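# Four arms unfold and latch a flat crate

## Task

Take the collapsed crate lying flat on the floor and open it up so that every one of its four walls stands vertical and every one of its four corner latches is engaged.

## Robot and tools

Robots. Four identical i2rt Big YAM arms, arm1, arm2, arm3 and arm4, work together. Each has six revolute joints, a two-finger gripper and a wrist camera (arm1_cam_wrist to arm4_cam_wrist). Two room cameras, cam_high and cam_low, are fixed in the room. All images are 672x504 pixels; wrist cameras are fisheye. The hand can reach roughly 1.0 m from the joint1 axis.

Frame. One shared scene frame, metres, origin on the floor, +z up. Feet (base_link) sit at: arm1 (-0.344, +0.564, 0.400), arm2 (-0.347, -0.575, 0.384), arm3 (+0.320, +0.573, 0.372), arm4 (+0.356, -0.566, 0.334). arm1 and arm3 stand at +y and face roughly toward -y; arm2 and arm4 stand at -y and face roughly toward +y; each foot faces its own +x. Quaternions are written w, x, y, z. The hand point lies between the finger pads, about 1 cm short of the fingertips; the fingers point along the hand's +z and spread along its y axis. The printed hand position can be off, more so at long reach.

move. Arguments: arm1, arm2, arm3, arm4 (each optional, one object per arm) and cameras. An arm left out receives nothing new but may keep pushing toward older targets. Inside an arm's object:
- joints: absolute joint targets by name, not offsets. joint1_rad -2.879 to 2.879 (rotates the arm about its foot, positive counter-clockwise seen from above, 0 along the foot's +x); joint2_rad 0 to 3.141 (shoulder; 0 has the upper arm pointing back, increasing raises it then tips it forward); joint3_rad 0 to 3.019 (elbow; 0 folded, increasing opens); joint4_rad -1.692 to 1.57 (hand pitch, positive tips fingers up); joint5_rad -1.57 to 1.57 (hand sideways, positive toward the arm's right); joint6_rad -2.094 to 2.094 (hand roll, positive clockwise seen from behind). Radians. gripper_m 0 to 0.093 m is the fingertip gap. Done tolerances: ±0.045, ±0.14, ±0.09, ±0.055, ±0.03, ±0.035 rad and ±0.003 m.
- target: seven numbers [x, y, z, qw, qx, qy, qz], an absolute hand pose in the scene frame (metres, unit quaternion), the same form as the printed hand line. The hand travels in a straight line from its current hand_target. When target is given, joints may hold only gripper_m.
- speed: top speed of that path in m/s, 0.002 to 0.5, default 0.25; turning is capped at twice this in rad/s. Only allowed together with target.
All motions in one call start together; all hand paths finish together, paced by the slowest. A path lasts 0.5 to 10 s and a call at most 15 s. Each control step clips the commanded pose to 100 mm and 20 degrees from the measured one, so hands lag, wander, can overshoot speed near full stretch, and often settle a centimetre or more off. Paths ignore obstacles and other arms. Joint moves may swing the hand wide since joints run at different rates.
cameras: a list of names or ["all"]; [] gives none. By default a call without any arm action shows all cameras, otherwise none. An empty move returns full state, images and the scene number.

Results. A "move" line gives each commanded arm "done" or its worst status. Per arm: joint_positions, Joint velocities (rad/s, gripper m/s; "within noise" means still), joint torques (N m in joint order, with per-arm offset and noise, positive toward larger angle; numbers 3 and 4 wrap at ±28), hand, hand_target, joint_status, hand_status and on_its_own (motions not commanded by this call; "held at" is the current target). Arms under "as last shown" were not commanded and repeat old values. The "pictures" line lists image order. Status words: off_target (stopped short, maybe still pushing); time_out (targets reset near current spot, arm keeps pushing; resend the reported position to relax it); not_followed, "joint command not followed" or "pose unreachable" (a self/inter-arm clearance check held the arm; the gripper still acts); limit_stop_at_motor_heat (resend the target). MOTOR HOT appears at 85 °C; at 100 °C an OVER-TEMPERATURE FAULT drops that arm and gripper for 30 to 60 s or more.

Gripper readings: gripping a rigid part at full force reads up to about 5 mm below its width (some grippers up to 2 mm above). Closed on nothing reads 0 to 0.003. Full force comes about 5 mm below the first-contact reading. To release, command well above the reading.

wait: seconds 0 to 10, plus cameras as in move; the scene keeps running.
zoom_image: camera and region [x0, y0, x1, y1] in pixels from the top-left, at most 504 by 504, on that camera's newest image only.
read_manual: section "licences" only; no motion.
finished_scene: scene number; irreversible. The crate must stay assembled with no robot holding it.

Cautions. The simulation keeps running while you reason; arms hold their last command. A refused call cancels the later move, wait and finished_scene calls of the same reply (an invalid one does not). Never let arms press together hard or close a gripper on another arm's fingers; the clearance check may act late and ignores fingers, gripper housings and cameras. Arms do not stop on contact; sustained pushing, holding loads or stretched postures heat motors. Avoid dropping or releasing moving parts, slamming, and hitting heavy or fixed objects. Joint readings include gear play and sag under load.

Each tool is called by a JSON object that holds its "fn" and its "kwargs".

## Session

Done once. Repeat.

{"fn": "move", "kwargs": {"arm1": {"target":[-0.25,0.25,0.5,0,0.707,0.707,0]}, "arm4": {"target":[0.25,-0.25,0.5,0,0.707,-0.707,0]}, "arm2": {"target":[-0.25,-0.25,0.5,0,0.707,-0.707,0]}, "arm3": {"target":[0.25,0.25,0.5,0,0.707,0.707,0]}, "cameras": ["all"]}}

{"fn": "zoom_image", "kwargs": {"camera": "cam_high", "region": [240, 240, 430, 420]}}

Scene clock: 4.67 s.
Joint torques (N m): arm1=[-1.14 -9.99 9.01 0.95 0.09 0.22] | arm2=[0.79 -9.82 9.22 0.62 -0.14 -0.11] | arm3=[0.15 -6.83 7.39 0.83 0.23 0.13] | arm4=[1.26 -7.06 9.01 0.42 -0.14 0.29]
Motor temperatures (°C): arm1=[27 28 28 26 23 23 25] | arm2=[23 24 24 24 27 26 24] | arm3=[26 24 27 23 26 23 27] | arm4=[24 26 26 29 26 25 26]
Heat: arm1: hottest joint2_rad 28 °C; arm2: hottest joint5_rad 27 °C; arm3: hottest joint3_rad 27 °C; arm4: hottest joint4_rad 29 °C.
move: arm1 off_target; arm2 off_target; arm3 done; arm4 done
Joint velocities: within noise
arm1.joint_positions: joint1_rad=+0.112 joint2_rad=+1.297 joint3_rad=+0.824 joint4_rad=-1.144 joint5_rad=-0.016 joint6_rad=+0.270 gripper_m=+0.09395
arm1.joint_status: not commanded
arm1.hand: x=-0.2496 y=+0.2661 z=+0.4930 quat_wxyz=(+0.016, -0.698, -0.716, -0.014) (m; scene frame)
arm1.hand_target: x=-0.2486 y=+0.2537 z=+0.4995 quat_wxyz=(+0.004, -0.705, -0.709, -0.008) (m; scene frame)
arm1.hand_status: off_target (0.018 m and 2.9 deg from the pose sent, 0.533 m and 108.3 deg at the start)
arm2.joint_positions: joint1_rad=-0.158 joint2_rad=+1.306 joint3_rad=+0.861 joint4_rad=-1.186 joint5_rad=+0.002 joint6_rad=-0.283 gripper_m=+0.09396
arm2.joint_status: not commanded
arm2.hand: x=-0.2536 y=-0.2710 z=+0.4863 quat_wxyz=(+0.026, +0.703, -0.711, +0.015) (m; scene frame)
arm2.hand_target: x=-0.2519 y=-0.2524 z=+0.4992 quat_wxyz=(+0.005, +0.710, -0.705, +0.003) (m; scene frame)
arm2.hand_status: off_target (0.025 m and 3.5 deg from the pose sent, 0.657 m and 90.7 deg at the start)
arm3.joint_positions: joint1_rad=-0.012 joint2_rad=+1.258 joint3_rad=+0.901 joint4_rad=-1.230 joint5_rad=-0.003 joint6_rad=-0.217 gripper_m=+0.09396
arm3.joint_status: not commanded
arm3.hand: x=+0.2469 y=+0.2579 z=+0.5016 quat_wxyz=(+0.002, -0.711, -0.703, -0.009) (m; scene frame)
arm3.hand_target: x=+0.2484 y=+0.2521 z=+0.4989 quat_wxyz=(+0.003, -0.710, -0.704, -0.007) (m; scene frame)
arm3.hand_status: done (0.009 m and 1.2 deg from the pose sent, 0.564 m and 88.0 deg at the start)
arm4.joint_positions: joint1_rad=+0.114 joint2_rad=+1.232 joint3_rad=+0.987 joint4_rad=-1.332 joint5_rad=-0.003 joint6_rad=+0.306 gripper_m=+0.09395
arm4.joint_status: not commanded
arm4.hand: x=+0.2518 y=-0.2539 z=+0.5041 quat_wxyz=(+0.003, +0.713, -0.702, +0.002) (m; scene frame)
arm4.hand_target: x=+0.2537 y=-0.2526 z=+0.4986 quat_wxyz=(+0.005, +0.704, -0.710, +0.004) (m; scene frame)
arm4.hand_status: done (0.006 m and 1.0 deg from the pose sent, 0.561 m and 90.6 deg at the start)
pictures: arm1_cam_wrist, arm2_cam_wrist, arm3_cam_wrist, arm4_cam_wrist, cam_high, cam_low

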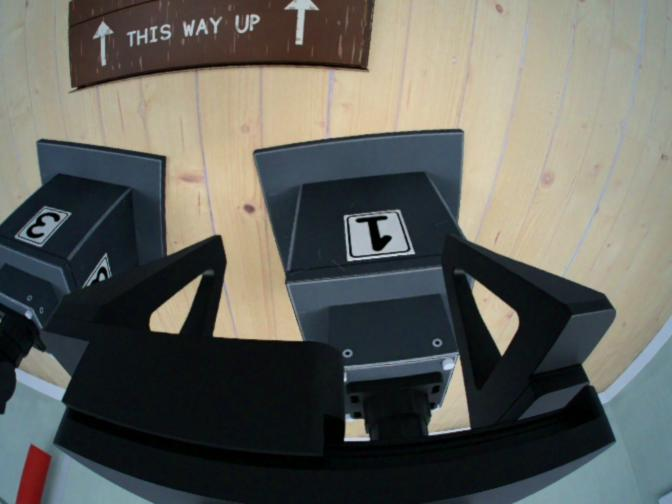

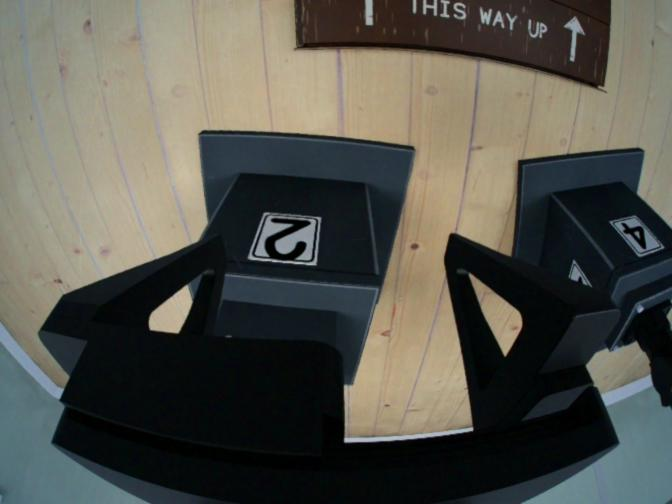

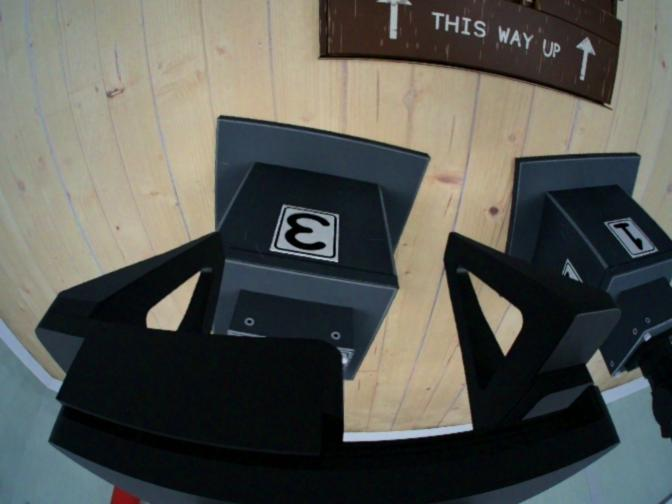

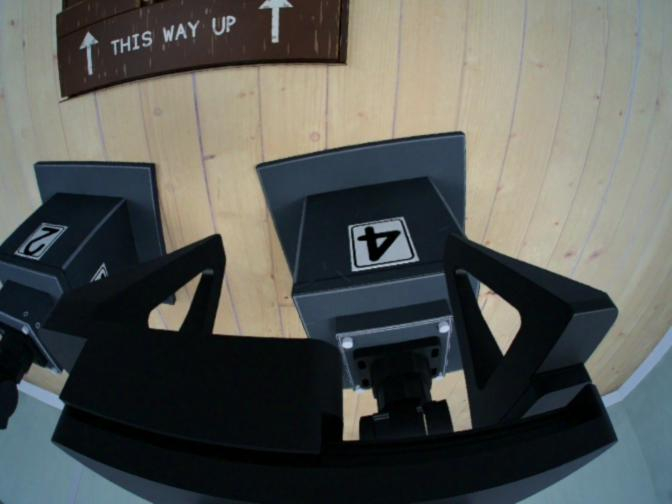

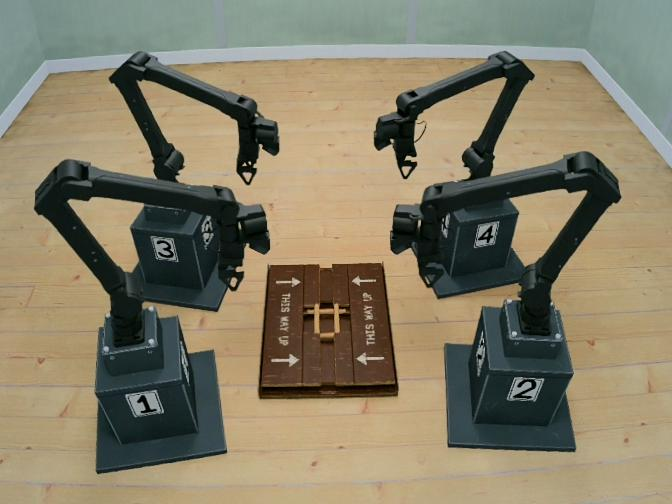

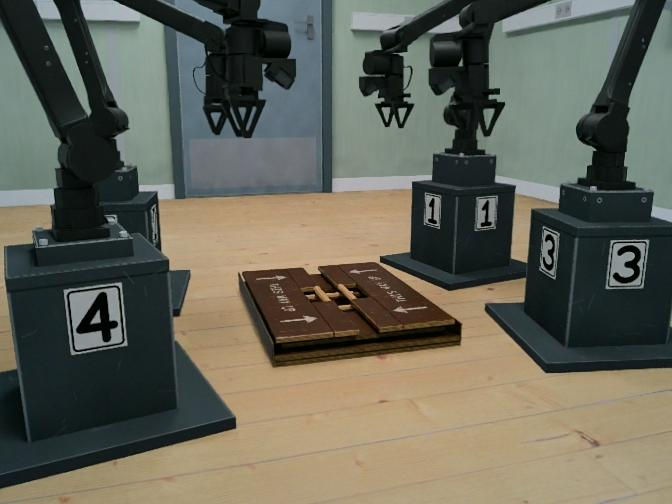

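Scaled by 2.653 from the camera's 672x504 image, which has a finer 960x720 frame.

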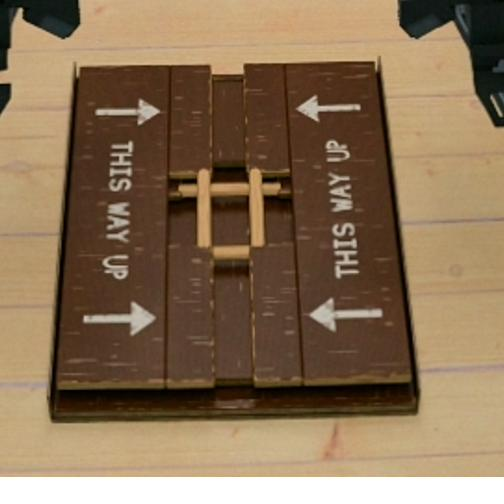

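{"fn": "move", "kwargs": {"arm2": {"target":[0.0,0.05,0.25,0,0,1,0],"joints":{"gripper_m":0.06}}}}

{"fn": "move", "kwargs": {"arm2": {"target":[0.0,0.06,0.11,0,0,1,0],"speed":0.2}, "cameras": ["arm2_cam_wrist"]}}

Scene clock: 9.93 s.
Joint torques (N m): arm1=[-0.97 -9.76 9.01 0.87 0.1 0.21] | arm2=[-0.73 -25.76 9.32 0.05 0.13 0.09] | arm3=[0.15 -6.77 7.36 0.8 0.23 0.13] | arm4=[1.14 -7.06 9.03 0.42 -0.14 0.28]
Motor temperatures (°C): arm1=[27 28 28 26 23 23 25] | arm2=[23 25 25 24 27 26 24] | arm3=[26 25 28 23 26 23 27] | arm4=[24 26 26 29 26 25 26]
Heat: arm1: hottest joint2_rad 28 °C; arm2: hottest joint5_rad 27 °C; arm3: hottest joint3_rad 28 °C; arm4: hottest joint4_rad 29 °C.
move: arm2 off_target
Joint velocities: within noise
arm1.joint_positions: joint1_rad=+0.116 joint2_rad=+1.297 joint3_rad=+0.824 joint4_rad=-1.144 joint5_rad=-0.016 joint6_rad=+0.270 gripper_m=+0.09395
arm1.joint_status: not commanded
arm1.hand: x=-0.2487 y=+0.2664 z=+0.4930 quat_wxyz=(+0.016, -0.696, -0.717, -0.014) (m; scene frame)
arm1.hand_target: x=-0.2476 y=+0.2540 z=+0.4995 quat_wxyz=(+0.004, -0.704, -0.710, -0.008) (m; scene frame)
arm1.hand_status: not commanded
arm2.joint_positions: joint1_rad=-0.367 joint2_rad=+2.536 joint3_rad=+2.027 joint4_rad=-1.087 joint5_rad=-0.013 joint6_rad=+1.050 gripper_m=+0.06014
arm2.joint_status: all done
arm2.hand: x=-0.0111 y=+0.0384 z=+0.2406 quat_wxyz=(+0.011, +0.009, -1.000, +0.008) (m; scene frame)
arm2.hand_target: x=+0.0002 y=+0.0474 z=+0.2472 quat_wxyz=(+0.005, +0.001, -1.000, -0.002) (m; scene frame)
arm2.hand_status: off_target (0.019 m and 1.9 deg from the pose sent, 0.472 m and 89.4 deg at the start)
arm3, arm4: as last shown
pictures: none

Scene clock: 11.60 s.
Joint torques (N m): arm1=[-0.91 -10.23 9.26 0.9 0.08 0.16] | arm2=[0.26 -27.4 8.7 0.2 0.22 0.07] | arm3=[0.26 -6.59 7.27 0.72 0.26 0.14] | arm4=[1.14 -7.12 9.02 0.4 -0.14 0.28]
Motor temperatures (°C): arm1=[27 28 29 26 23 23 25] | arm2=[23 25 25 24 27 26 24] | arm3=[26 25 28 23 26 23 27] | arm4=[24 26 27 29 26 25 26]
Heat: arm1: hottest joint3_rad 29 °C; arm2: hottest joint5_rad 27 °C; arm3: hottest joint3_rad 28 °C; arm4: hottest joint4_rad 29 °C.
move: arm2 off_target
Joint velocities: within noise
arm1, arm3, arm4: as last shown
arm2.joint_positions: joint1_rad=-0.367 joint2_rad=+2.823 joint3_rad=+2.199 joint4_rad=-0.987 joint5_rad=-0.004 joint6_rad=+1.064 gripper_m=+0.06014
arm2.joint_status: not commanded
arm2.hand: x=-0.0079 y=+0.0407 z=+0.0981 quat_wxyz=(+0.011, +0.002, -1.000, +0.017) (m; scene frame)
arm2.hand_target: x=-0.0008 y=+0.0584 z=+0.1106 quat_wxyz=(+0.000, +0.000, -1.000, +0.000) (m; scene frame)
arm2.hand_status: off_target (0.024 m and 2.3 deg from the pose sent, 0.133 m and 1.9 deg at the start)
pictures: arm2_cam_wrist

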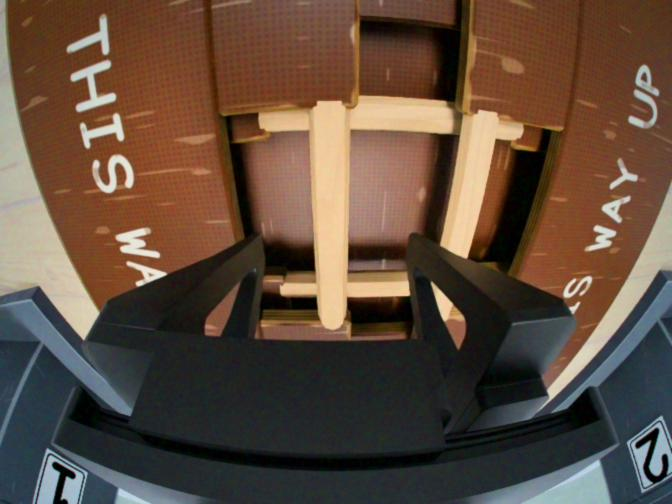

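{"fn": "move", "kwargs": {"arm2": {"target":[-0.01,0.05,0.06,0,0,1,0],"speed":0.12}, "cameras": ["arm2_cam_wrist"]}}

{"fn": "move", "kwargs": {"arm2": {"target":[-0.014,0.048,0.036,0,0,1,0],"speed":0.08}, "cameras": ["arm2_cam_wrist"]}}

Scene clock: 14.23 s.
Joint torques (N m): arm1=[-1.44 -9.7 9.2 1.01 0.06 0.18] | arm2=[0.79 -27.4 8.24 0.58 0.2 0.07] | arm3=[-0.09 -6.59 7.34 0.81 0.25 0.14] | arm4=[1.08 -7.06 9.02 0.42 -0.14 0.28]
Motor temperatures (°C): arm1=[27 28 29 26 23 23 25] | arm2=[23 26 25 24 27 26 24] | arm3=[26 25 28 23 26 23 27] | arm4=[24 26 27 29 26 25 26]
Heat: arm1: hottest joint3_rad 29 °C; arm2: hottest joint5_rad 27 °C; arm3: hottest joint3_rad 28 °C; arm4: hottest joint4_rad 29 °C.
move: arm2 off_target
Joint velocities: within noise
arm1, arm3, arm4: as last shown
arm2.joint_positions: joint1_rad=-0.367 joint2_rad=+2.898 joint3_rad=+2.203 joint4_rad=-0.927 joint5_rad=-0.004 joint6_rad=+1.068 gripper_m=+0.06014
arm2.joint_status: not commanded
arm2.hand: x=-0.0156 y=+0.0265 z=+0.0482 quat_wxyz=(+0.014, +0.000, -1.000, +0.021) (m; scene frame)
arm2.hand_target: x=-0.0104 y=+0.0495 z=+0.0613 quat_wxyz=(+0.000, +0.001, -1.000, -0.001) (m; scene frame)
arm2.hand_status: off_target (0.027 m and 2.9 deg from the pose sent, 0.039 m and 2.3 deg at the start)
pictures: arm2_cam_wrist

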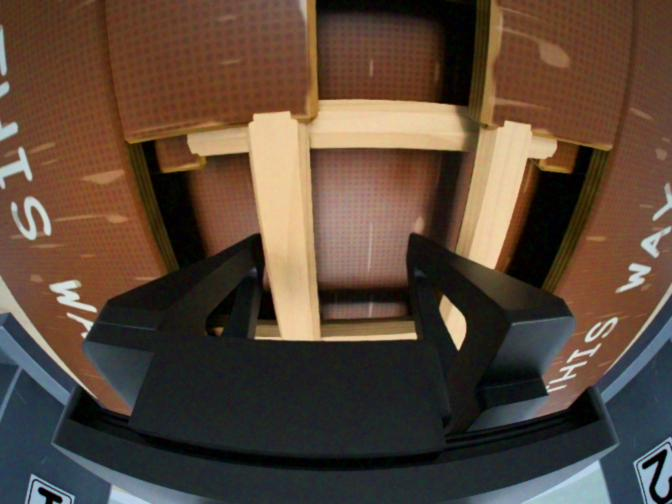

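Scene clock: 15.43 s.
Joint torques (N m): arm1=[-0.38 -9.35 9.09 0.99 0.09 0.16] | arm2=[0.85 -26.52 8.28 0.55 0.21 0.07] | arm3=[0.32 -6.89 7.32 0.87 0.22 0.13] | arm4=[1.14 -7.06 9.02 0.42 -0.14 0.28]
Motor temperatures (°C): arm1=[27 28 29 26 23 23 25] | arm2=[23 26 25 24 27 26 24] | arm3=[26 25 28 23 26 23 27] | arm4=[24 26 27 29 26 25 26]
Heat: arm1: hottest joint3_rad 29 °C; arm2: hottest joint5_rad 27 °C; arm3: hottest joint3_rad 28 °C; arm4: hottest joint4_rad 29 °C.
move: arm2 off_target
Joint velocities: within noise
arm1, arm3, arm4: as last shown
arm2.joint_positions: joint1_rad=-0.361 joint2_rad=+2.938 joint3_rad=+2.234 joint4_rad=-0.909 joint5_rad=-0.004 joint6_rad=+1.073 gripper_m=+0.06014
arm2.joint_status: not commanded
arm2.hand: x=-0.0190 y=+0.0292 z=+0.0301 quat_wxyz=(+0.011, +0.000, -1.000, +0.017) (m; scene frame)
arm2.hand_target: x=-0.0162 y=+0.0479 z=+0.0362 quat_wxyz=(+0.000, +0.001, -1.000, +0.000) (m; scene frame)
arm2.hand_status: off_target (0.020 m and 2.4 deg from the pose sent, 0.025 m and 2.9 deg at the start)
pictures: arm2_cam_wrist

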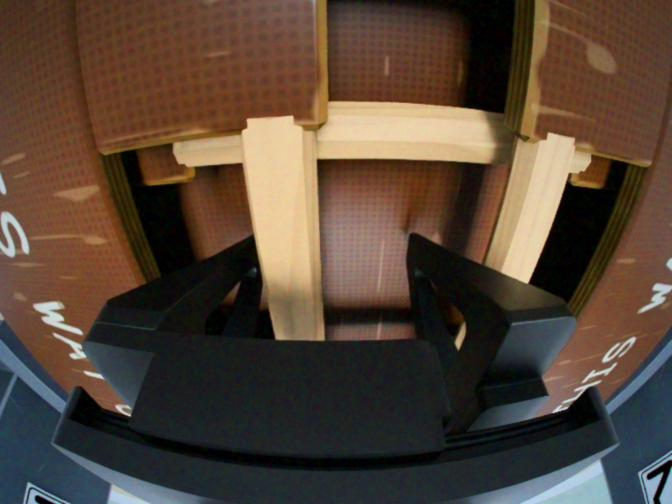

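{"fn": "move", "kwargs": {"arm2": {"target":[-0.014,0.062,0.04,0,0,1,0],"speed":0.08}}}

{"fn": "move", "kwargs": {"arm2": {"joints":{"gripper_m":0.0}}, "cameras": ["arm2_cam_wrist"]}}

{"fn": "move", "kwargs": {"arm2": {"target":[-0.014,0.065,0.12,0,0,0.974,0.225],"speed":0.12}}}

{"fn": "move", "kwargs": {"arm2": {"target":[-0.014,0.1,0.2,0,0,0.906,0.423],"speed":0.12}}}

{"fn": "move", "kwargs": {"arm2": {"target":[-0.014,0.16,0.275,0,0,0.82,0.57],"speed":0.12}, "cameras": ["cam_high","cam_low"]}}

Scene clock: 18.63 s.
Joint torques (N m): arm1=[-0.67 -9.35 9.05 0.96 0.1 0.19] | arm2=[0.85 -26.05 8.69 -0.08 0.2 0.07] | arm3=[0.73 -6.71 7.34 0.76 0.2 0.14] | arm4=[1.14 -7.12 9.01 0.42 -0.14 0.28]
Motor temperatures (°C): arm1=[27 28 29 26 23 23 25] | arm2=[23 26 25 24 27 26 24] | arm3=[26 25 29 23 26 23 27] | arm4=[24 26 27 29 26 25 26]
Heat: arm1: hottest joint3_rad 29 °C; arm2: hottest joint5_rad 27 °C; arm3: hottest joint3_rad 29 °C; arm4: hottest joint4_rad 29 °C.
move: arm2 off_target
Joint velocities: within noise
arm1, arm3, arm4: as last shown
arm2.joint_positions: joint1_rad=-0.355 joint2_rad=+2.969 joint3_rad=+2.323 joint4_rad=-0.946 joint5_rad=-0.002 joint6_rad=+1.082 gripper_m=+0.06013
arm2.joint_status: not commanded
arm2.hand: x=-0.0133 y=+0.0481 z=+0.0355 quat_wxyz=(+0.005, -0.001, -1.000, +0.008) (m; scene frame)
arm2.hand_target: x=-0.0136 y=+0.0617 z=+0.0402 quat_wxyz=(-0.001, +0.000, -1.000, +0.000) (m; scene frame)
arm2.hand_status: off_target (0.015 m and 1.1 deg from the pose sent, 0.035 m and 2.4 deg at the start)
pictures: none

Scene clock: 19.37 s.
Joint torques (N m): arm1=[-0.85 -9.7 9.18 1.06 0.08 0.17] | arm2=[0.44 -26.75 8.64 0.53 -0.08 0.15] | arm3=[0.44 -7.24 7.39 0.81 0.23 0.13] | arm4=[1.14 -7.12 9.02 0.4 -0.14 0.28]
Motor temperatures (°C): arm1=[27 28 29 26 23 23 25] | arm2=[23 26 25 24 27 26 24] | arm3=[26 25 29 23 26 23 27] | arm4=[24 26 27 29 26 25 26]
Heat: arm1: hottest joint3_rad 29 °C; arm2: hottest joint5_rad 27 °C; arm3: hottest joint3_rad 29 °C; arm4: hottest joint4_rad 29 °C.
move: arm2 off_target
Joint velocities: within noise
arm1, arm3, arm4: as last shown
arm2.joint_positions: joint1_rad=-0.356 joint2_rad=+2.970 joint3_rad=+2.323 joint4_rad=-0.962 joint5_rad=+0.008 joint6_rad=+1.074 gripper_m=+0.01625
arm2.joint_status: gripper_m off_target (ended at +0.01627, target +0.00000)
arm2.hand: x=-0.0131 y=+0.0424 z=+0.0346 quat_wxyz=(+0.005, +0.002, -1.000, +0.019) (m; scene frame)
arm2.hand_target: x=-0.0120 y=+0.0607 z=+0.0398 quat_wxyz=(-0.003, -0.001, -1.000, +0.001) (m; scene frame)
arm2.hand_status: not commanded
pictures: arm2_cam_wrist

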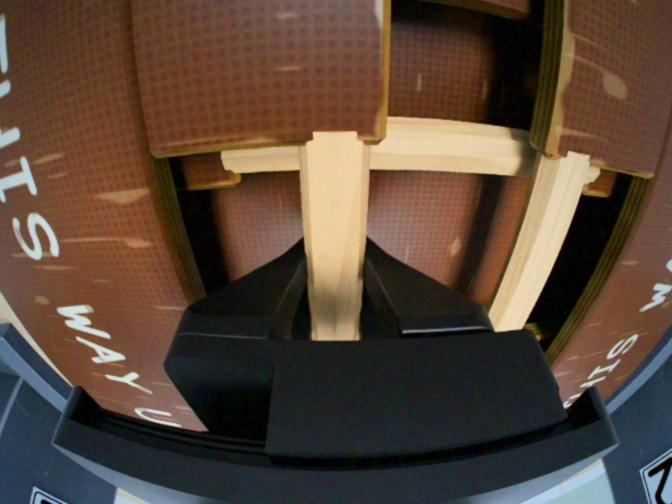

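Scene clock: 21.97 s.
Joint torques (N m): arm1=[-1.44 -9.47 9.18 1.07 0.13 0.17] | arm2=[-0.26 -32.91 2.41 0.06 -1.37 0.05] | arm3=[0.09 -6.83 7.31 0.84 0.21 0.18] | arm4=[1.14 -7.12 9.02 0.4 -0.14 0.28]
Motor temperatures (°C): arm1=[27 28 29 26 23 23 25] | arm2=[23 27 25 24 27 26 24] | arm3=[26 25 29 23 26 23 27] | arm4=[24 26 27 29 26 25 26]
Heat: arm1: hottest joint3_rad 29 °C; arm2: hottest joint2_rad 27 °C; arm3: hottest joint3_rad 29 °C; arm4: hottest joint4_rad 29 °C.
move: arm2 off_target
Joint velocities: within noise
arm1, arm3, arm4: as last shown
arm2.joint_positions: joint1_rad=-0.396 joint2_rad=+2.731 joint3_rad=+1.789 joint4_rad=-0.254 joint5_rad=-0.188 joint6_rad=+1.074 gripper_m=+0.01561
arm2.joint_status: not commanded
arm2.hand: x=-0.0134 y=+0.0537 z=+0.0671 quat_wxyz=(-0.011, +0.000, -0.978, -0.207) (m; scene frame)
arm2.hand_target: x=-0.0104 y=+0.0672 z=+0.1158 quat_wxyz=(-0.005, -0.001, -0.974, -0.228) (m; scene frame)
arm2.hand_status: off_target (0.054 m and 2.5 deg from the pose sent, 0.088 m and 28.2 deg at the start)
pictures: none

Scene clock: 24.57 s.
Joint torques (N m): arm1=[-1.03 -9.82 9.28 0.9 0.1 0.14] | arm2=[0.79 -33.9 2.47 1.66 -2.18 0.44] | arm3=[0.03 -6.65 7.27 0.91 0.22 0.15] | arm4=[1.14 -7.12 9.02 0.4 -0.14 0.28]
Motor temperatures (°C): arm1=[27 28 29 26 23 23 25] | arm2=[23 28 25 24 28 26 25] | arm3=[26 25 29 23 26 23 27] | arm4=[24 26 27 29 26 25 26]
Heat: arm1: hottest joint3_rad 29 °C; arm2: hottest joint2_rad 28 °C; arm3: hottest joint3_rad 29 °C; arm4: hottest joint4_rad 29 °C.
move: arm2 off_target
Joint velocities: within noise
arm1: as last shown
arm2.joint_positions: joint1_rad=-0.422 joint2_rad=+2.650 joint3_rad=+1.593 joint4_rad=+0.174 joint5_rad=-0.364 joint6_rad=+1.147 gripper_m=+0.01569
arm2.joint_status: not commanded
arm2.hand: x=-0.0142 y=+0.0732 z=+0.1186 quat_wxyz=(-0.006, -0.001, -0.928, -0.373) (m; scene frame)
arm2.hand_target: x=-0.0136 y=+0.1021 z=+0.1928 quat_wxyz=(+0.002, +0.001, -0.908, -0.419) (m; scene frame)
arm2.hand_status: off_target (0.086 m and 6.3 deg from the pose sent, 0.141 m and 26.2 deg at the start)
arm3.joint_positions: joint1_rad=-0.012 joint2_rad=+1.258 joint3_rad=+0.901 joint4_rad=-1.230 joint5_rad=-0.003 joint6_rad=-0.217 gripper_m=+0.09396
arm3.joint_status: not commanded
arm3.hand: x=+0.2469 y=+0.2579 z=+0.5016 quat_wxyz=(+0.002, -0.711, -0.703, -0.009) (m; scene frame)
arm3.hand_target: x=+0.2484 y=+0.2521 z=+0.4989 quat_wxyz=(+0.003, -0.710, -0.704, -0.007) (m; scene frame)
arm3.hand_status: not commanded
arm4.joint_positions: joint1_rad=+0.114 joint2_rad=+1.232 joint3_rad=+0.987 joint4_rad=-1.332 joint5_rad=-0.003 joint6_rad=+0.306 gripper_m=+0.09395
arm4.joint_status: not commanded
arm4.hand: x=+0.2518 y=-0.2539 z=+0.5041 quat_wxyz=(+0.003, +0.713, -0.702, +0.002) (m; scene frame)
arm4.hand_target: x=+0.2537 y=-0.2526 z=+0.4986 quat_wxyz=(+0.005, +0.704, -0.710, +0.004) (m; scene frame)
arm4.hand_status: not commanded
pictures: none

Scene clock: 26.73 s.
Joint torques (N m): arm1=[-1.26 -9.76 9.1 0.92 0.08 0.19] | arm2=[2.37 -30.8 5.94 4 -1.6 0.92] | arm3=[0.15 -7.12 7.38 0.96 0.23 0.14] | arm4=[1.14 -7.12 9.02 0.4 -0.14 0.28]
Motor temperatures (°C): arm1=[27 28 29 26 23 23 25] | arm2=[23 28 25 24 28 26 25] | arm3=[26 25 29 23 26 23 27] | arm4=[24 26 27 29 26 25 26]
Heat: arm1: hottest joint3_rad 29 °C; arm2: hottest joint2_rad 28 °C; arm3: hottest joint3_rad 29 °C; arm4: hottest joint4_rad 29 °C.
move: arm2 off_target
Joint velocities: within noise
arm1.joint_positions: joint1_rad=+0.116 joint2_rad=+1.297 joint3_rad=+0.824 joint4_rad=-1.144 joint5_rad=-0.016 joint6_rad=+0.270 gripper_m=+0.09395
arm1.joint_status: not commanded
arm1.hand: x=-0.2487 y=+0.2664 z=+0.4930 quat_wxyz=(+0.016, -0.696, -0.717, -0.014) (m; scene frame)
arm1.hand_target: x=-0.2476 y=+0.2540 z=+0.4995 quat_wxyz=(+0.004, -0.704, -0.710, -0.008) (m; scene frame)
arm1.hand_status: not commanded
arm2.joint_positions: joint1_rad=-0.434 joint2_rad=+2.664 joint3_rad=+1.532 joint4_rad=+0.536 joint5_rad=-0.476 joint6_rad=+1.269 gripper_m=+0.01630
arm2.joint_status: not commanded
arm2.hand: x=-0.0131 y=+0.0914 z=+0.1548 quat_wxyz=(-0.004, -0.005, -0.866, -0.501) (m; scene frame)
arm2.hand_target: x=-0.0148 y=+0.1389 z=+0.2392 quat_wxyz=(+0.003, +0.003, -0.823, -0.568) (m; scene frame)
arm2.hand_status: off_target (0.138 m and 9.5 deg from the pose sent, 0.179 m and 25.8 deg at the start; pose on its path clipped on 54 of 65 steps)
arm3, arm4: as last shown
pictures: cam_high, cam_low

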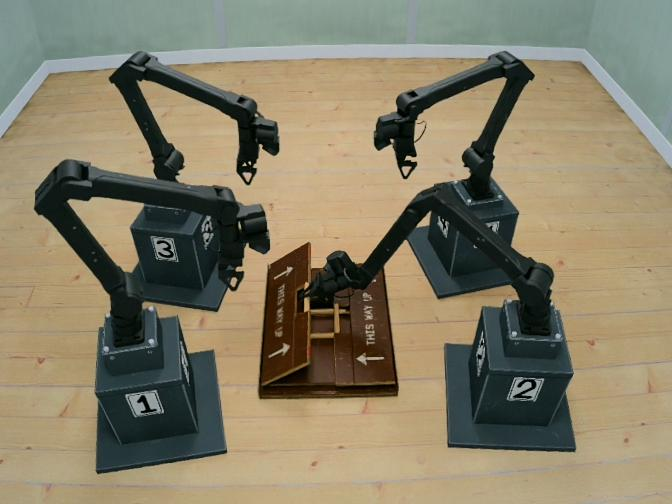

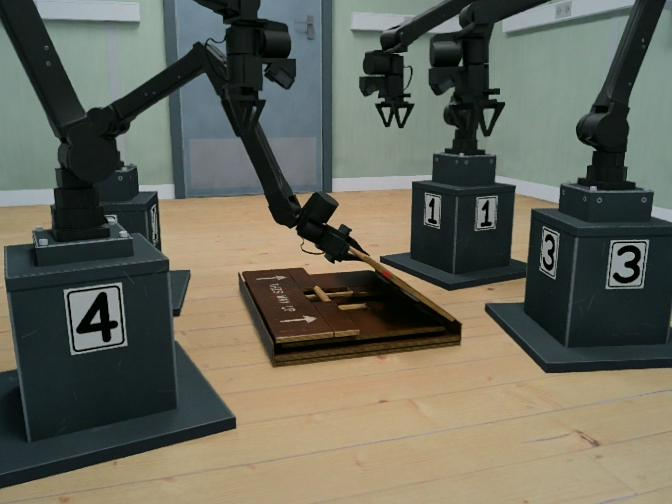

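{"fn": "move", "kwargs": {"arm2": {"target":[-0.014,0.21,0.28,0,0,0.76,0.65],"speed":0.12}}}

{"fn": "move", "kwargs": {"arm2": {"target":[-0.014,0.26,0.28,0,0,0.707,0.707],"speed":0.12}, "arm1": {"target":[-0.23,0.25,0.42,0,0,1,0]}}}

{"fn": "move", "kwargs": {"arm2": {"target":[-0.014,0.305,0.265,0,0,0.707,0.707],"speed":0.1}, "cameras": ["cam_low","cam_high","arm1_cam_wrist"]}}

{"fn": "zoom_image", "kwargs": {"camera": "cam_low", "region": [220, 160, 470, 380]}}

Scene clock: 30.50 s.
Joint torques (N m): arm1=[-0.91 -10.05 9.06 1.05 0.09 0.17] | arm2=[4.19 -27.81 10.15 3.15 0.1 0.99] | arm3=[0.56 -6.77 7.28 0.68 0.23 0.14] | arm4=[1.14 -7.12 9.02 0.4 -0.14 0.28]
Motor temperatures (°C): arm1=[27 28 30 26 23 23 25] | arm2=[23 28 26 25 28 26 25] | arm3=[26 25 30 23 26 23 27] | arm4=[24 26 27 29 26 25 26]
Heat: arm1: hottest joint3_rad 30 °C; arm2: hottest joint2_rad 28 °C; arm3: hottest joint3_rad 30 °C; arm4: hottest joint4_rad 29 °C.
move: arm2 off_target
Joint velocities: within noise
arm1, arm3, arm4: as last shown
arm2.joint_positions: joint1_rad=-0.437 joint2_rad=+2.739 joint3_rad=+1.561 joint4_rad=+0.818 joint5_rad=-0.535 joint6_rad=+1.384 gripper_m=+0.01609
arm2.joint_status: not commanded
arm2.hand: x=-0.0122 y=+0.1050 z=+0.1693 quat_wxyz=(-0.002, -0.005, -0.807, -0.591) (m; scene frame)
arm2.hand_target: x=-0.0187 y=+0.1647 z=+0.2456 quat_wxyz=(+0.005, +0.003, -0.761, -0.649) (m; scene frame)
arm2.hand_status: off_target (0.153 m and 8.7 deg from the pose sent, 0.172 m and 21.0 deg at the start; pose on its path clipped on 44 of 45 steps)
pictures: none

Scene clock: 34.60 s.
Joint torques (N m): arm1=[0.73 -10.52 6 0.99 0.03 0.01] | arm2=[1.67 -27.63 10.67 1.73 0.37 0.33] | arm3=[0.5 -7.24 7.42 0.77 0.22 0.17] | arm4=[1.14 -7.12 9.02 0.42 -0.14 0.28]
Motor temperatures (°C): arm1=[27 28 30 26 23 23 25] | arm2=[23 29 26 25 28 26 25] | arm3=[26 25 30 23 26 23 27] | arm4=[24 26 27 29 26 25 26]
Heat: arm1: hottest joint3_rad 30 °C; arm2: hottest joint2_rad 29 °C; arm3: hottest joint3_rad 30 °C; arm4: hottest joint4_rad 29 °C.
move: arm1 done; arm2 off_target
Joint velocities: within noise
arm1.joint_positions: joint1_rad=+0.151 joint2_rad=+1.436 joint3_rad=+0.750 joint4_rad=-0.879 joint5_rad=+0.002 joint6_rad=-1.210 gripper_m=+0.09396
arm1.joint_status: not commanded
arm1.hand: x=-0.2343 y=+0.2477 z=+0.4262 quat_wxyz=(+0.003, -0.013, -1.000, +0.006) (m; scene frame)
arm1.hand_target: x=-0.2321 y=+0.2506 z=+0.4202 quat_wxyz=(+0.004, -0.002, -1.000, +0.001) (m; scene frame)
arm1.hand_status: done (0.008 m and 1.6 deg from the pose sent, 0.077 m and 88.3 deg at the start)
arm2.joint_positions: joint1_rad=-0.350 joint2_rad=+2.848 joint3_rad=+1.943 joint4_rad=+0.822 joint5_rad=-0.480 joint6_rad=+1.529 gripper_m=+0.01536
arm2.joint_status: not commanded
arm2.hand: x=-0.0117 y=+0.2294 z=+0.2403 quat_wxyz=(-0.003, +0.000, -0.733, -0.681) (m; scene frame)
arm2.hand_target: x=-0.0156 y=+0.2564 z=+0.2804 quat_wxyz=(+0.001, +0.002, -0.707, -0.707) (m; scene frame)
arm2.hand_status: off_target (0.050 m and 4.2 deg from the pose sent, 0.190 m and 17.6 deg at the start; pose on its path clipped on 51 of 123 steps)
arm3, arm4: as last shown
pictures: none

Scene clock: 35.67 s.
Joint torques (N m): arm1=[0.26 -9.88 6.12 0.94 0.03 -0.04] | arm2=[2.73 -25.88 15.19 -0.23 1.58 0.18] | arm3=[0.38 -7 7.31 0.94 0.21 0.14] | arm4=[1.14 -7.12 9.02 0.42 -0.14 0.28]
Motor temperatures (°C): arm1=[27 28 30 26 23 23 25] | arm2=[23 29 26 25 28 26 25] | arm3=[26 25 30 23 26 23 27] | arm4=[24 26 27 29 26 25 26]
Heat: arm1: hottest joint3_rad 30 °C; arm2: hottest joint2_rad 29 °C; arm3: hottest joint3_rad 30 °C; arm4: hottest joint4_rad 29 °C.
move: arm2 off_target
Joint velocities: within noise
arm1, arm3, arm4: as last shown
arm2.joint_positions: joint1_rad=-0.336 joint2_rad=+2.909 joint3_rad=+2.076 joint4_rad=+0.786 joint5_rad=-0.476 joint6_rad=+1.545 gripper_m=+0.01536
arm2.joint_status: not commanded
arm2.hand: x=-0.0116 y=+0.2549 z=+0.2429 quat_wxyz=(+0.000, +0.003, -0.721, -0.692) (m; scene frame)
arm2.hand_target: x=-0.0191 y=+0.2906 z=+0.2719 quat_wxyz=(-0.001, +0.001, -0.705, -0.710) (m; scene frame)
arm2.hand_status: off_target (0.055 m and 2.4 deg from the pose sent, 0.080 m and 4.2 deg at the start)
pictures: arm1_cam_wrist, cam_high, cam_low

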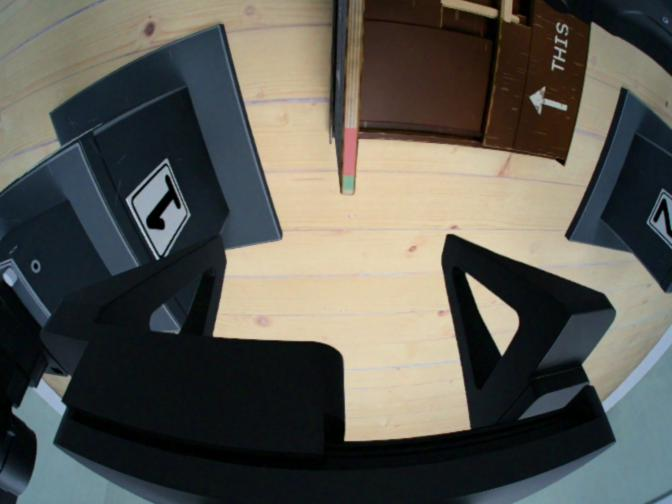

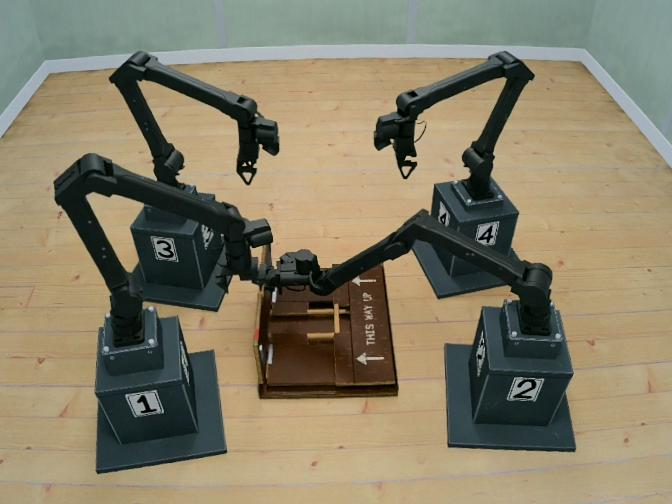

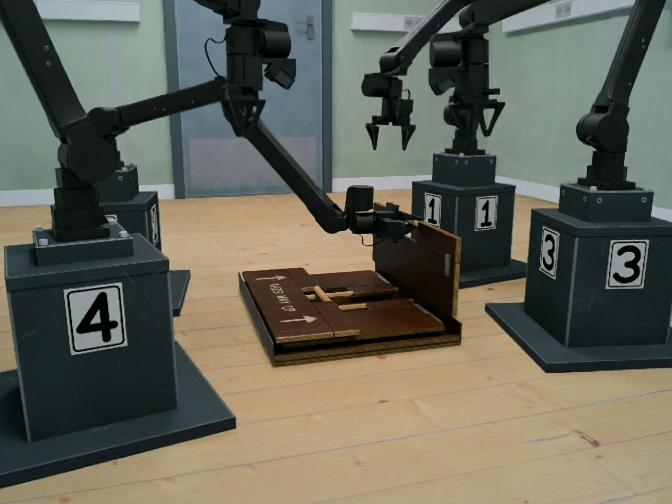

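Scaled by 2.016 from the camera's 672x504 image, which has a finer 960x720 frame.

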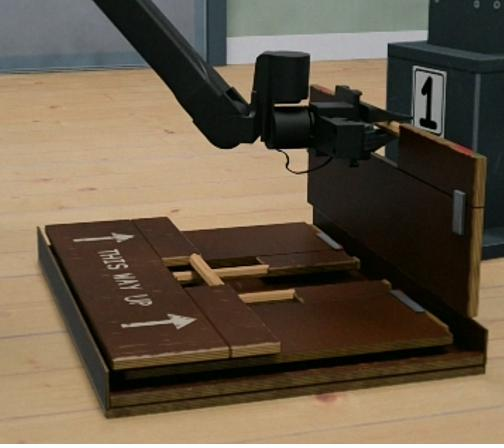

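{"fn": "move", "kwargs": {"arm1": {"target":[-0.22,0.222,0.29,0,0,1,0]}, "cameras": ["arm1_cam_wrist"]}}

Scene clock: 38.00 s.
Joint torques (N m): arm1=[0.26 -14.1 5.44 0.76 -0.02 -0.04] | arm2=[2.67 -25.58 15.2 -0.28 1.52 0.18] | arm3=[1.03 -7.3 7.25 0.8 0.27 0.13] | arm4=[1.14 -7.12 9.02 0.42 -0.14 0.28]
Motor temperatures (°C): arm1=[27 28 30 26 23 23 25] | arm2=[23 29 27 25 28 26 25] | arm3=[26 25 30 23 26 23 27] | arm4=[24 26 27 29 26 25 26]
Heat: arm1: hottest joint3_rad 30 °C; arm2: hottest joint2_rad 29 °C; arm3: hottest joint3_rad 30 °C; arm4: hottest joint4_rad 29 °C.
move: arm1 off_target
Joint velocities: within noise
arm1.joint_positions: joint1_rad=+0.154 joint2_rad=+1.829 joint3_rad=+0.719 joint4_rad=-0.488 joint5_rad=-0.006 joint6_rad=-1.215 gripper_m=+0.09396
arm1.joint_status: not commanded
arm1.hand: x=-0.2288 y=+0.2360 z=+0.2906 quat_wxyz=(+0.005, -0.009, -1.000, -0.010) (m; scene frame)
arm1.hand_target: x=-0.2200 y=+0.2232 z=+0.2914 quat_wxyz=(-0.001, +0.002, -1.000, +0.001) (m; scene frame)
arm1.hand_status: off_target (0.017 m and 1.7 deg from the pose sent, 0.139 m and 1.6 deg at the start)
arm2, arm3, arm4: as last shown
arm2.hand_target: x=-0.0191 y=+0.2906 z=+0.2718 quat_wxyz=(-0.001, +0.001, -0.705, -0.710) (m; scene frame)
pictures: arm1_cam_wrist

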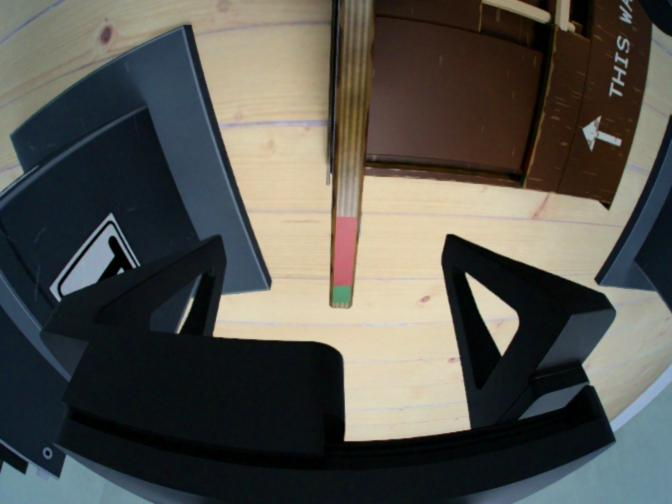

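{"fn": "move", "kwargs": {"arm1": {"target":[-0.215,0.22,0.225,0,0,1,0],"speed":0.15}}}

{"fn": "move", "kwargs": {"arm1": {"joints":{"gripper_m":0.0}}, "cameras": ["arm1_cam_wrist"]}}

{"fn": "move", "kwargs": {"arm2": {"target":[-0.014,0.255,0.245,0,0,0.707,0.707],"speed":0.1}}}

{"fn": "move", "kwargs": {"arm2": {"joints":{"gripper_m":0.06}}}}

{"fn": "move", "kwargs": {"arm2": {"target":[-0.014,0.14,0.27,0,0,0.76,0.65]}}}

{"fn": "move", "kwargs": {"arm2": {"target":[-0.2,-0.26,0.5,0,0.707,-0.707,0]}}}

{"fn": "move", "kwargs": {"arm3": {"target":[-0.005,-0.035,0.3,0,1,0,0],"joints":{"gripper_m":0.06}}}}

{"fn": "move", "kwargs": {"arm3": {"target":[-0.035,-0.045,0.1,0,1,0,0],"speed":0.2}, "cameras": ["arm3_cam_wrist","cam_low"]}}

Scene clock: 41.50 s.
Joint torques (N m): arm1=[0.09 -14.39 3.82 1.02 -0.01 0.14] | arm2=[2.67 -25.52 15.2 -0.27 1.52 0.18] | arm3=[0.32 -6.77 7.35 0.8 0.26 0.14] | arm4=[1.14 -7.12 9.02 0.42 -0.14 0.28]
Motor temperatures (°C): arm1=[27 28 30 26 23 23 25] | arm2=[23 30 27 25 28 26 25] | arm3=[26 25 30 23 26 23 27] | arm4=[24 26 28 29 26 25 26]
Heat: arm1: hottest joint3_rad 30 °C; arm2: hottest joint2_rad 30 °C; arm3: hottest joint3_rad 30 °C; arm4: hottest joint4_rad 29 °C.
move: arm1 off_target
Joint velocities: within noise
arm1.joint_positions: joint1_rad=+0.165 joint2_rad=+2.028 joint3_rad=+0.752 joint4_rad=-0.311 joint5_rad=-0.006 joint6_rad=-1.215 gripper_m=+0.09396
arm1.joint_status: not commanded
arm1.hand: x=-0.2226 y=+0.2286 z=+0.2280 quat_wxyz=(+0.003, -0.003, -1.000, -0.006) (m; scene frame)
arm1.hand_target: x=-0.2154 y=+0.2200 z=+0.2255 quat_wxyz=(+0.000, +0.000, -1.000, +0.001) (m; scene frame)
arm1.hand_status: off_target (0.012 m and 0.9 deg from the pose sent, 0.069 m and 1.7 deg at the start)
arm2, arm3, arm4: as last shown
pictures: none

Scene clock: 42.40 s.
Joint torques (N m): arm1=[0.32 -14.97 3.73 1.14 0.13 -0.12] | arm2=[2.67 -26.17 14.39 -0.28 1.54 0.15] | arm3=[0.03 -7.18 7.43 0.8 0.24 0.14] | arm4=[1.14 -7.12 9.02 0.4 -0.14 0.28]
Motor temperatures (°C): arm1=[27 28 30 26 23 23 25] | arm2=[23 30 28 25 28 26 25] | arm3=[26 25 30 23 26 23 27] | arm4=[24 26 28 29 26 25 26]
Heat: arm1: hottest joint3_rad 30 °C; arm2: hottest joint2_rad 30 °C; arm3: hottest joint3_rad 30 °C; arm4: hottest joint4_rad 29 °C.
move: arm1 off_target
Joint velocities: within noise
arm1.joint_positions: joint1_rad=+0.168 joint2_rad=+2.028 joint3_rad=+0.750 joint4_rad=-0.318 joint5_rad=-0.010 joint6_rad=-1.178 gripper_m=+0.01424
arm1.joint_status: gripper_m off_target (ended at +0.01427, target +0.00000)
arm1.hand: x=-0.2217 y=+0.2315 z=+0.2278 quat_wxyz=(+0.003, -0.020, -1.000, -0.011) (m; scene frame)
arm1.hand_target: x=-0.2152 y=+0.2214 z=+0.2253 quat_wxyz=(+0.000, -0.005, -1.000, -0.001) (m; scene frame)
arm1.hand_status: not commanded
arm2.joint_positions: joint1_rad=-0.336 joint2_rad=+2.915 joint3_rad=+2.088 joint4_rad=+0.786 joint5_rad=-0.478 joint6_rad=+1.547 gripper_m=+0.01536
arm2.joint_status: not commanded
arm2.hand: x=-0.0110 y=+0.2566 z=+0.2436 quat_wxyz=(+0.000, +0.004, -0.720, -0.694) (m; scene frame)
arm2.hand_target: x=-0.0192 y=+0.2907 z=+0.2723 quat_wxyz=(-0.001, +0.001, -0.704, -0.710) (m; scene frame)
arm2.hand_status: not commanded
arm3, arm4: as last shown
pictures: arm1_cam_wrist

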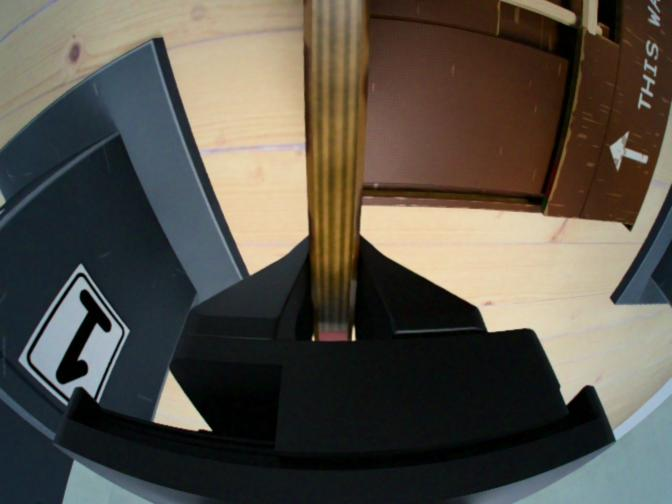

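Scene clock: 43.37 s.
Joint torques (N m): arm1=[-0.32 -14.74 3.66 1.14 0.1 -0.12] | arm2=[0.26 -27.16 6.43 2.4 0.13 0.1] | arm3=[0.56 -7.36 7.35 0.72 0.2 0.16] | arm4=[1.14 -7.06 9.02 0.42 -0.14 0.28]
Motor temperatures (°C): arm1=[27 28 30 26 23 23 25] | arm2=[23 30 28 25 28 26 25] | arm3=[26 25 30 23 26 23 27] | arm4=[24 26 28 29 26 25 26]
Heat: arm1: hottest joint3_rad 30 °C; arm2: hottest joint2_rad 30 °C; arm3: hottest joint3_rad 30 °C; arm4: hottest joint4_rad 29 °C.
move: arm2 done
Joint velocities: within noise
arm1.joint_positions: joint1_rad=+0.166 joint2_rad=+2.028 joint3_rad=+0.752 joint4_rad=-0.318 joint5_rad=-0.010 joint6_rad=-1.178 gripper_m=+0.01424
arm1.joint_status: not commanded
arm1.hand: x=-0.2219 y=+0.2305 z=+0.2280 quat_wxyz=(+0.002, -0.021, -1.000, -0.010) (m; scene frame)
arm1.hand_target: x=-0.2154 y=+0.2203 z=+0.2256 quat_wxyz=(-0.001, -0.005, -1.000, +0.000) (m; scene frame)
arm1.hand_status: not commanded
arm2.joint_positions: joint1_rad=-0.336 joint2_rad=+2.917 joint3_rad=+2.081 joint4_rad=+0.805 joint5_rad=-0.470 joint6_rad=+1.552 gripper_m=+0.01536
arm2.joint_status: not commanded
arm2.hand: x=-0.0108 y=+0.2544 z=+0.2427 quat_wxyz=(-0.003, +0.001, -0.717, -0.697) (m; scene frame)
arm2.hand_target: x=-0.0138 y=+0.2550 z=+0.2428 quat_wxyz=(+0.001, -0.002, -0.710, -0.704) (m; scene frame)
arm2.hand_status: done (0.004 m and 1.6 deg from the pose sent, 0.004 m and 2.1 deg at the start)
arm3.joint_positions: joint1_rad=-0.012 joint2_rad=+1.258 joint3_rad=+0.901 joint4_rad=-1.230 joint5_rad=-0.003 joint6_rad=-0.217 gripper_m=+0.09396
arm3.joint_status: not commanded
arm3.hand: x=+0.2469 y=+0.2579 z=+0.5016 quat_wxyz=(+0.002, -0.711, -0.703, -0.009) (m; scene frame)
arm3.hand_target: x=+0.2484 y=+0.2521 z=+0.4989 quat_wxyz=(+0.003, -0.710, -0.704, -0.007) (m; scene frame)
arm3.hand_status: not commanded
arm4.joint_positions: joint1_rad=+0.114 joint2_rad=+1.232 joint3_rad=+0.987 joint4_rad=-1.332 joint5_rad=-0.003 joint6_rad=+0.306 gripper_m=+0.09395
arm4.joint_status: not commanded
arm4.hand: x=+0.2518 y=-0.2539 z=+0.5041 quat_wxyz=(+0.003, +0.713, -0.702, +0.002) (m; scene frame)
arm4.hand_target: x=+0.2537 y=-0.2526 z=+0.4986 quat_wxyz=(+0.005, +0.704, -0.710, +0.004) (m; scene frame)
arm4.hand_status: not commanded
pictures: none

Scene clock: 44.07 s.
Joint torques (N m): arm1=[0.44 -15.03 3.9 1.16 0.11 -0.14] | arm2=[-0.38 -27.22 6.43 2.25 0.12 -0.02] | arm3=[0.67 -6.65 7.41 0.95 0.21 0.13] | arm4=[1.14 -7.12 9.02 0.42 -0.14 0.28]
Motor temperatures (°C): arm1=[27 28 30 26 23 23 25] | arm2=[23 30 28 25 28 26 25] | arm3=[26 25 30 23 26 23 27] | arm4=[24 26 28 29 26 25 26]
Heat: arm1: hottest joint3_rad 30 °C; arm2: hottest joint2_rad 30 °C; arm3: hottest joint3_rad 30 °C; arm4: hottest joint4_rad 29 °C.
move: arm2 done
Joint velocities: within noise
arm1, arm3, arm4: as last shown
arm2.joint_positions: joint1_rad=-0.329 joint2_rad=+2.917 joint3_rad=+2.081 joint4_rad=+0.809 joint5_rad=-0.466 joint6_rad=+1.570 gripper_m=+0.05981
arm2.joint_status: all done
arm2.hand: x=-0.0163 y=+0.2570 z=+0.2437 quat_wxyz=(+0.004, -0.003, -0.715, -0.699) (m; scene frame)
arm2.hand_target: x=-0.0194 y=+0.2576 z=+0.2431 quat_wxyz=(+0.005, -0.003, -0.710, -0.704) (m; scene frame)
arm2.hand_status: not commanded
pictures: none

Scene clock: 45.73 s.
Joint torques (N m): arm1=[0.32 -15.09 3.92 1.13 0.1 -0.13] | arm2=[-0.09 -27.81 4.64 2.25 -0.16 -0.24] | arm3=[-0.03 -6.77 7.3 0.88 0.2 0.14] | arm4=[1.14 -7.12 9.02 0.42 -0.14 0.29]
Motor temperatures (°C): arm1=[27 28 30 26 23 23 25] | arm2=[23 30 28 25 28 26 25] | arm3=[26 25 30 23 26 23 27] | arm4=[24 26 28 29 26 25 26]
Heat: arm1: hottest joint3_rad 30 °C; arm2: hottest joint2_rad 30 °C; arm3: hottest joint3_rad 30 °C; arm4: hottest joint4_rad 29 °C.
move: arm2 off_target
Joint velocities: within noise
arm1, arm3, arm4: as last shown
arm2.joint_positions: joint1_rad=-0.414 joint2_rad=+2.651 joint3_rad=+1.530 joint4_rad=+0.877 joint5_rad=-0.535 joint6_rad=+1.489 gripper_m=+0.05989
arm2.joint_status: not commanded
arm2.hand: x=-0.0183 y=+0.1282 z=+0.2352 quat_wxyz=(+0.013, -0.018, -0.777, -0.629) (m; scene frame)
arm2.hand_target: x=-0.0153 y=+0.1403 z=+0.2712 quat_wxyz=(+0.000, -0.001, -0.760, -0.650) (m; scene frame)
arm2.hand_status: off_target (0.037 m and 4.0 deg from the pose sent, 0.120 m and 7.6 deg at the start)
pictures: none

Scene clock: 50.53 s.
Joint torques (N m): arm1=[0.03 -13.57 3.84 1.2 0.1 -0.14] | arm2=[0.56 -12.16 6.94 -0.06 0.09 -0.12] | arm3=[0.56 -7.06 7.32 0.77 0.22 0.15] | arm4=[1.14 -7.12 9.02 0.42 -0.14 0.28]
Motor temperatures (°C): arm1=[27 28 30 26 23 23 25] | arm2=[23 30 27 25 28 26 25] | arm3=[26 25 31 23 26 23 27] | arm4=[24 26 28 29 26 25 26]
Heat: arm1: hottest joint3_rad 30 °C; arm2: hottest joint2_rad 30 °C; arm3: hottest joint3_rad 31 °C; arm4: hottest joint4_rad 29 °C.
move: arm2 done
Joint velocities: within noise
arm1, arm3, arm4: as last shown
arm2.joint_positions: joint1_rad=-0.309 joint2_rad=+1.344 joint3_rad=+0.924 joint4_rad=-1.165 joint5_rad=+0.005 joint6_rad=-0.432 gripper_m=+0.05990
arm2.joint_status: not commanded
arm2.hand: x=-0.1957 y=-0.2614 z=+0.4954 quat_wxyz=(+0.005, +0.703, -0.712, +0.005) (m; scene frame)
arm2.hand_target: x=-0.1975 y=-0.2604 z=+0.5038 quat_wxyz=(-0.003, +0.708, -0.706, +0.004) (m; scene frame)
arm2.hand_status: done (0.006 m and 1.1 deg from the pose sent, 0.504 m and 115.1 deg at the start)
pictures: none

Scene clock: 54.67 s.
Joint torques (N m): arm1=[0.67 -14.68 3.78 1.26 0.12 -0.14] | arm2=[0.5 -12.1 6.94 -0.03 0.09 -0.12] | arm3=[-1.38 -18.08 10.04 -0.12 0.26 0.12] | arm4=[1.14 -7.12 9.03 0.42 -0.14 0.28]
Motor temperatures (°C): arm1=[27 28 30 26 23 23 25] | arm2=[23 29 27 24 28 26 25] | arm3=[26 25 31 23 26 23 27] | arm4=[24 26 28 29 26 25 26]
Heat: arm1: hottest joint3_rad 30 °C; arm2: hottest joint2_rad 29 °C; arm3: hottest joint3_rad 31 °C; arm4: hottest joint4_rad 29 °C.
move: arm3 off_target
Joint velocities: within noise
arm1, arm2, arm4: as last shown
arm3.joint_positions: joint1_rad=-0.265 joint2_rad=+2.345 joint3_rad=+1.881 joint4_rad=-1.109 joint5_rad=-0.011 joint6_rad=+1.069 gripper_m=+0.06013
arm3.joint_status: all done
arm3.hand: x=+0.0089 y=-0.0270 z=+0.3059 quat_wxyz=(-0.002, -1.000, -0.011, -0.006) (m; scene frame)
arm3.hand_target: x=-0.0031 y=-0.0325 z=+0.2977 quat_wxyz=(-0.002, -1.000, +0.000, -0.005) (m; scene frame)
arm3.hand_status: off_target (0.017 m and 1.4 deg from the pose sent, 0.436 m and 89.4 deg at the start)
pictures: none

Scene clock: 56.70 s.
Joint torques (N m): arm1=[0.03 -15.15 3.74 1.21 0.12 -0.14] | arm2=[0.62 -12.22 6.93 -0.03 0.09 -0.12] | arm3=[-0.97 -19.84 9.01 -0.14 0.32 -0.03] | arm4=[1.14 -7.12 9.02 0.42 -0.14 0.28]
Motor temperatures (°C): arm1=[27 28 30 26 23 23 25] | arm2=[23 29 27 24 28 26 25] | arm3=[26 25 31 23 26 23 27] | arm4=[24 26 28 29 26 25 26]
Heat: arm1: hottest joint3_rad 30 °C; arm2: hottest joint2_rad 29 °C; arm3: hottest joint3_rad 31 °C; arm4: hottest joint4_rad 29 °C.
move: arm3 off_target
Joint velocities: within noise
arm1, arm2, arm4: as last shown
arm3.joint_positions: joint1_rad=-0.296 joint2_rad=+2.748 joint3_rad=+2.116 joint4_rad=-0.937 joint5_rad=-0.003 joint6_rad=+1.058 gripper_m=+0.06013
arm3.joint_status: not commanded
arm3.hand: x=-0.0246 y=-0.0424 z=+0.1099 quat_wxyz=(-0.002, -1.000, -0.001, -0.002) (m; scene frame)
arm3.hand_target: x=-0.0341 y=-0.0431 z=+0.1001 quat_wxyz=(-0.002, -1.000, +0.000, +0.000) (m; scene frame)
arm3.hand_status: off_target (0.015 m and 0.3 deg from the pose sent, 0.211 m and 1.4 deg at the start)
pictures: arm3_cam_wrist, cam_low

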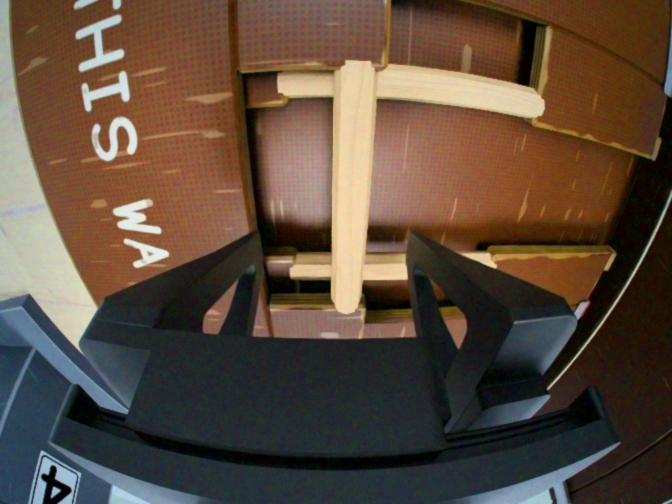

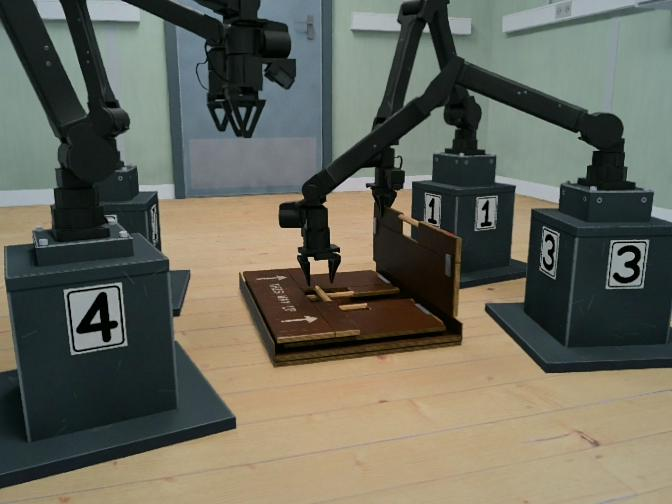

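{"fn": "move", "kwargs": {"arm3": {"target":[-0.036,-0.037,0.045,0,1,0,0],"speed":0.12}, "cameras": ["arm3_cam_wrist"]}}

Scene clock: 68.80 s.
Joint torques (N m): arm1=[0.56 -14.27 3.79 1.13 0.09 -0.15] | arm2=[0.5 -12.1 6.93 -0.05 0.09 -0.12] | arm3=[-1.55 -19.72 8.72 0.43 0.34 -0.02] | arm4=[1.14 -7.12 9.02 0.4 -0.14 0.28]
Motor temperatures (°C): arm1=[27 28 30 26 23 23 26] | arm2=[23 28 27 24 28 26 25] | arm3=[26 26 31 23 26 23 27] | arm4=[24 26 28 29 26 25 26]
Heat: arm1: hottest joint3_rad 30 °C; arm2: hottest joint2_rad 28 °C; arm3: hottest joint3_rad 31 °C; arm4: hottest joint4_rad 29 °C.
move: arm3 off_target
Joint velocities: within noise
arm1, arm2, arm4: as last shown
arm3.joint_positions: joint1_rad=-0.299 joint2_rad=+2.857 joint3_rad=+2.178 joint4_rad=-0.905 joint5_rad=+0.000 joint6_rad=+1.052 gripper_m=+0.06013
arm3.joint_status: not commanded
arm3.hand: x=-0.0228 y=-0.0340 z=+0.0542 quat_wxyz=(+0.006, -1.000, -0.002, -0.005) (m; scene frame)
arm3.hand_target: x=-0.0348 y=-0.0353 z=+0.0454 quat_wxyz=(+0.001, -1.000, +0.000, +0.000) (m; scene frame)
arm3.hand_status: off_target (0.016 m and 0.9 deg from the pose sent, 0.066 m and 0.3 deg at the start)
pictures: arm3_cam_wrist

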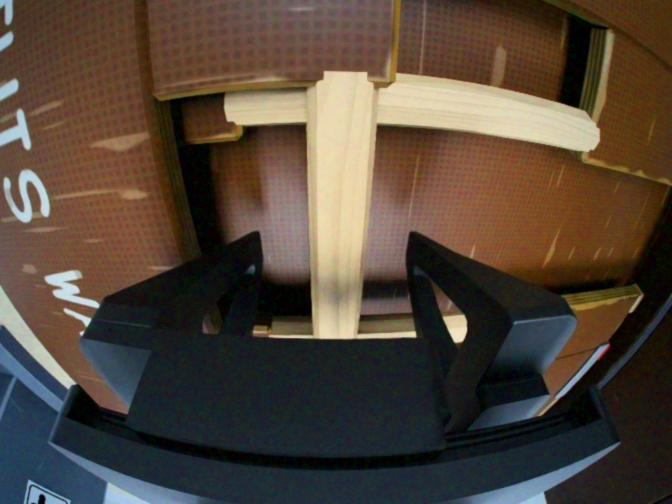

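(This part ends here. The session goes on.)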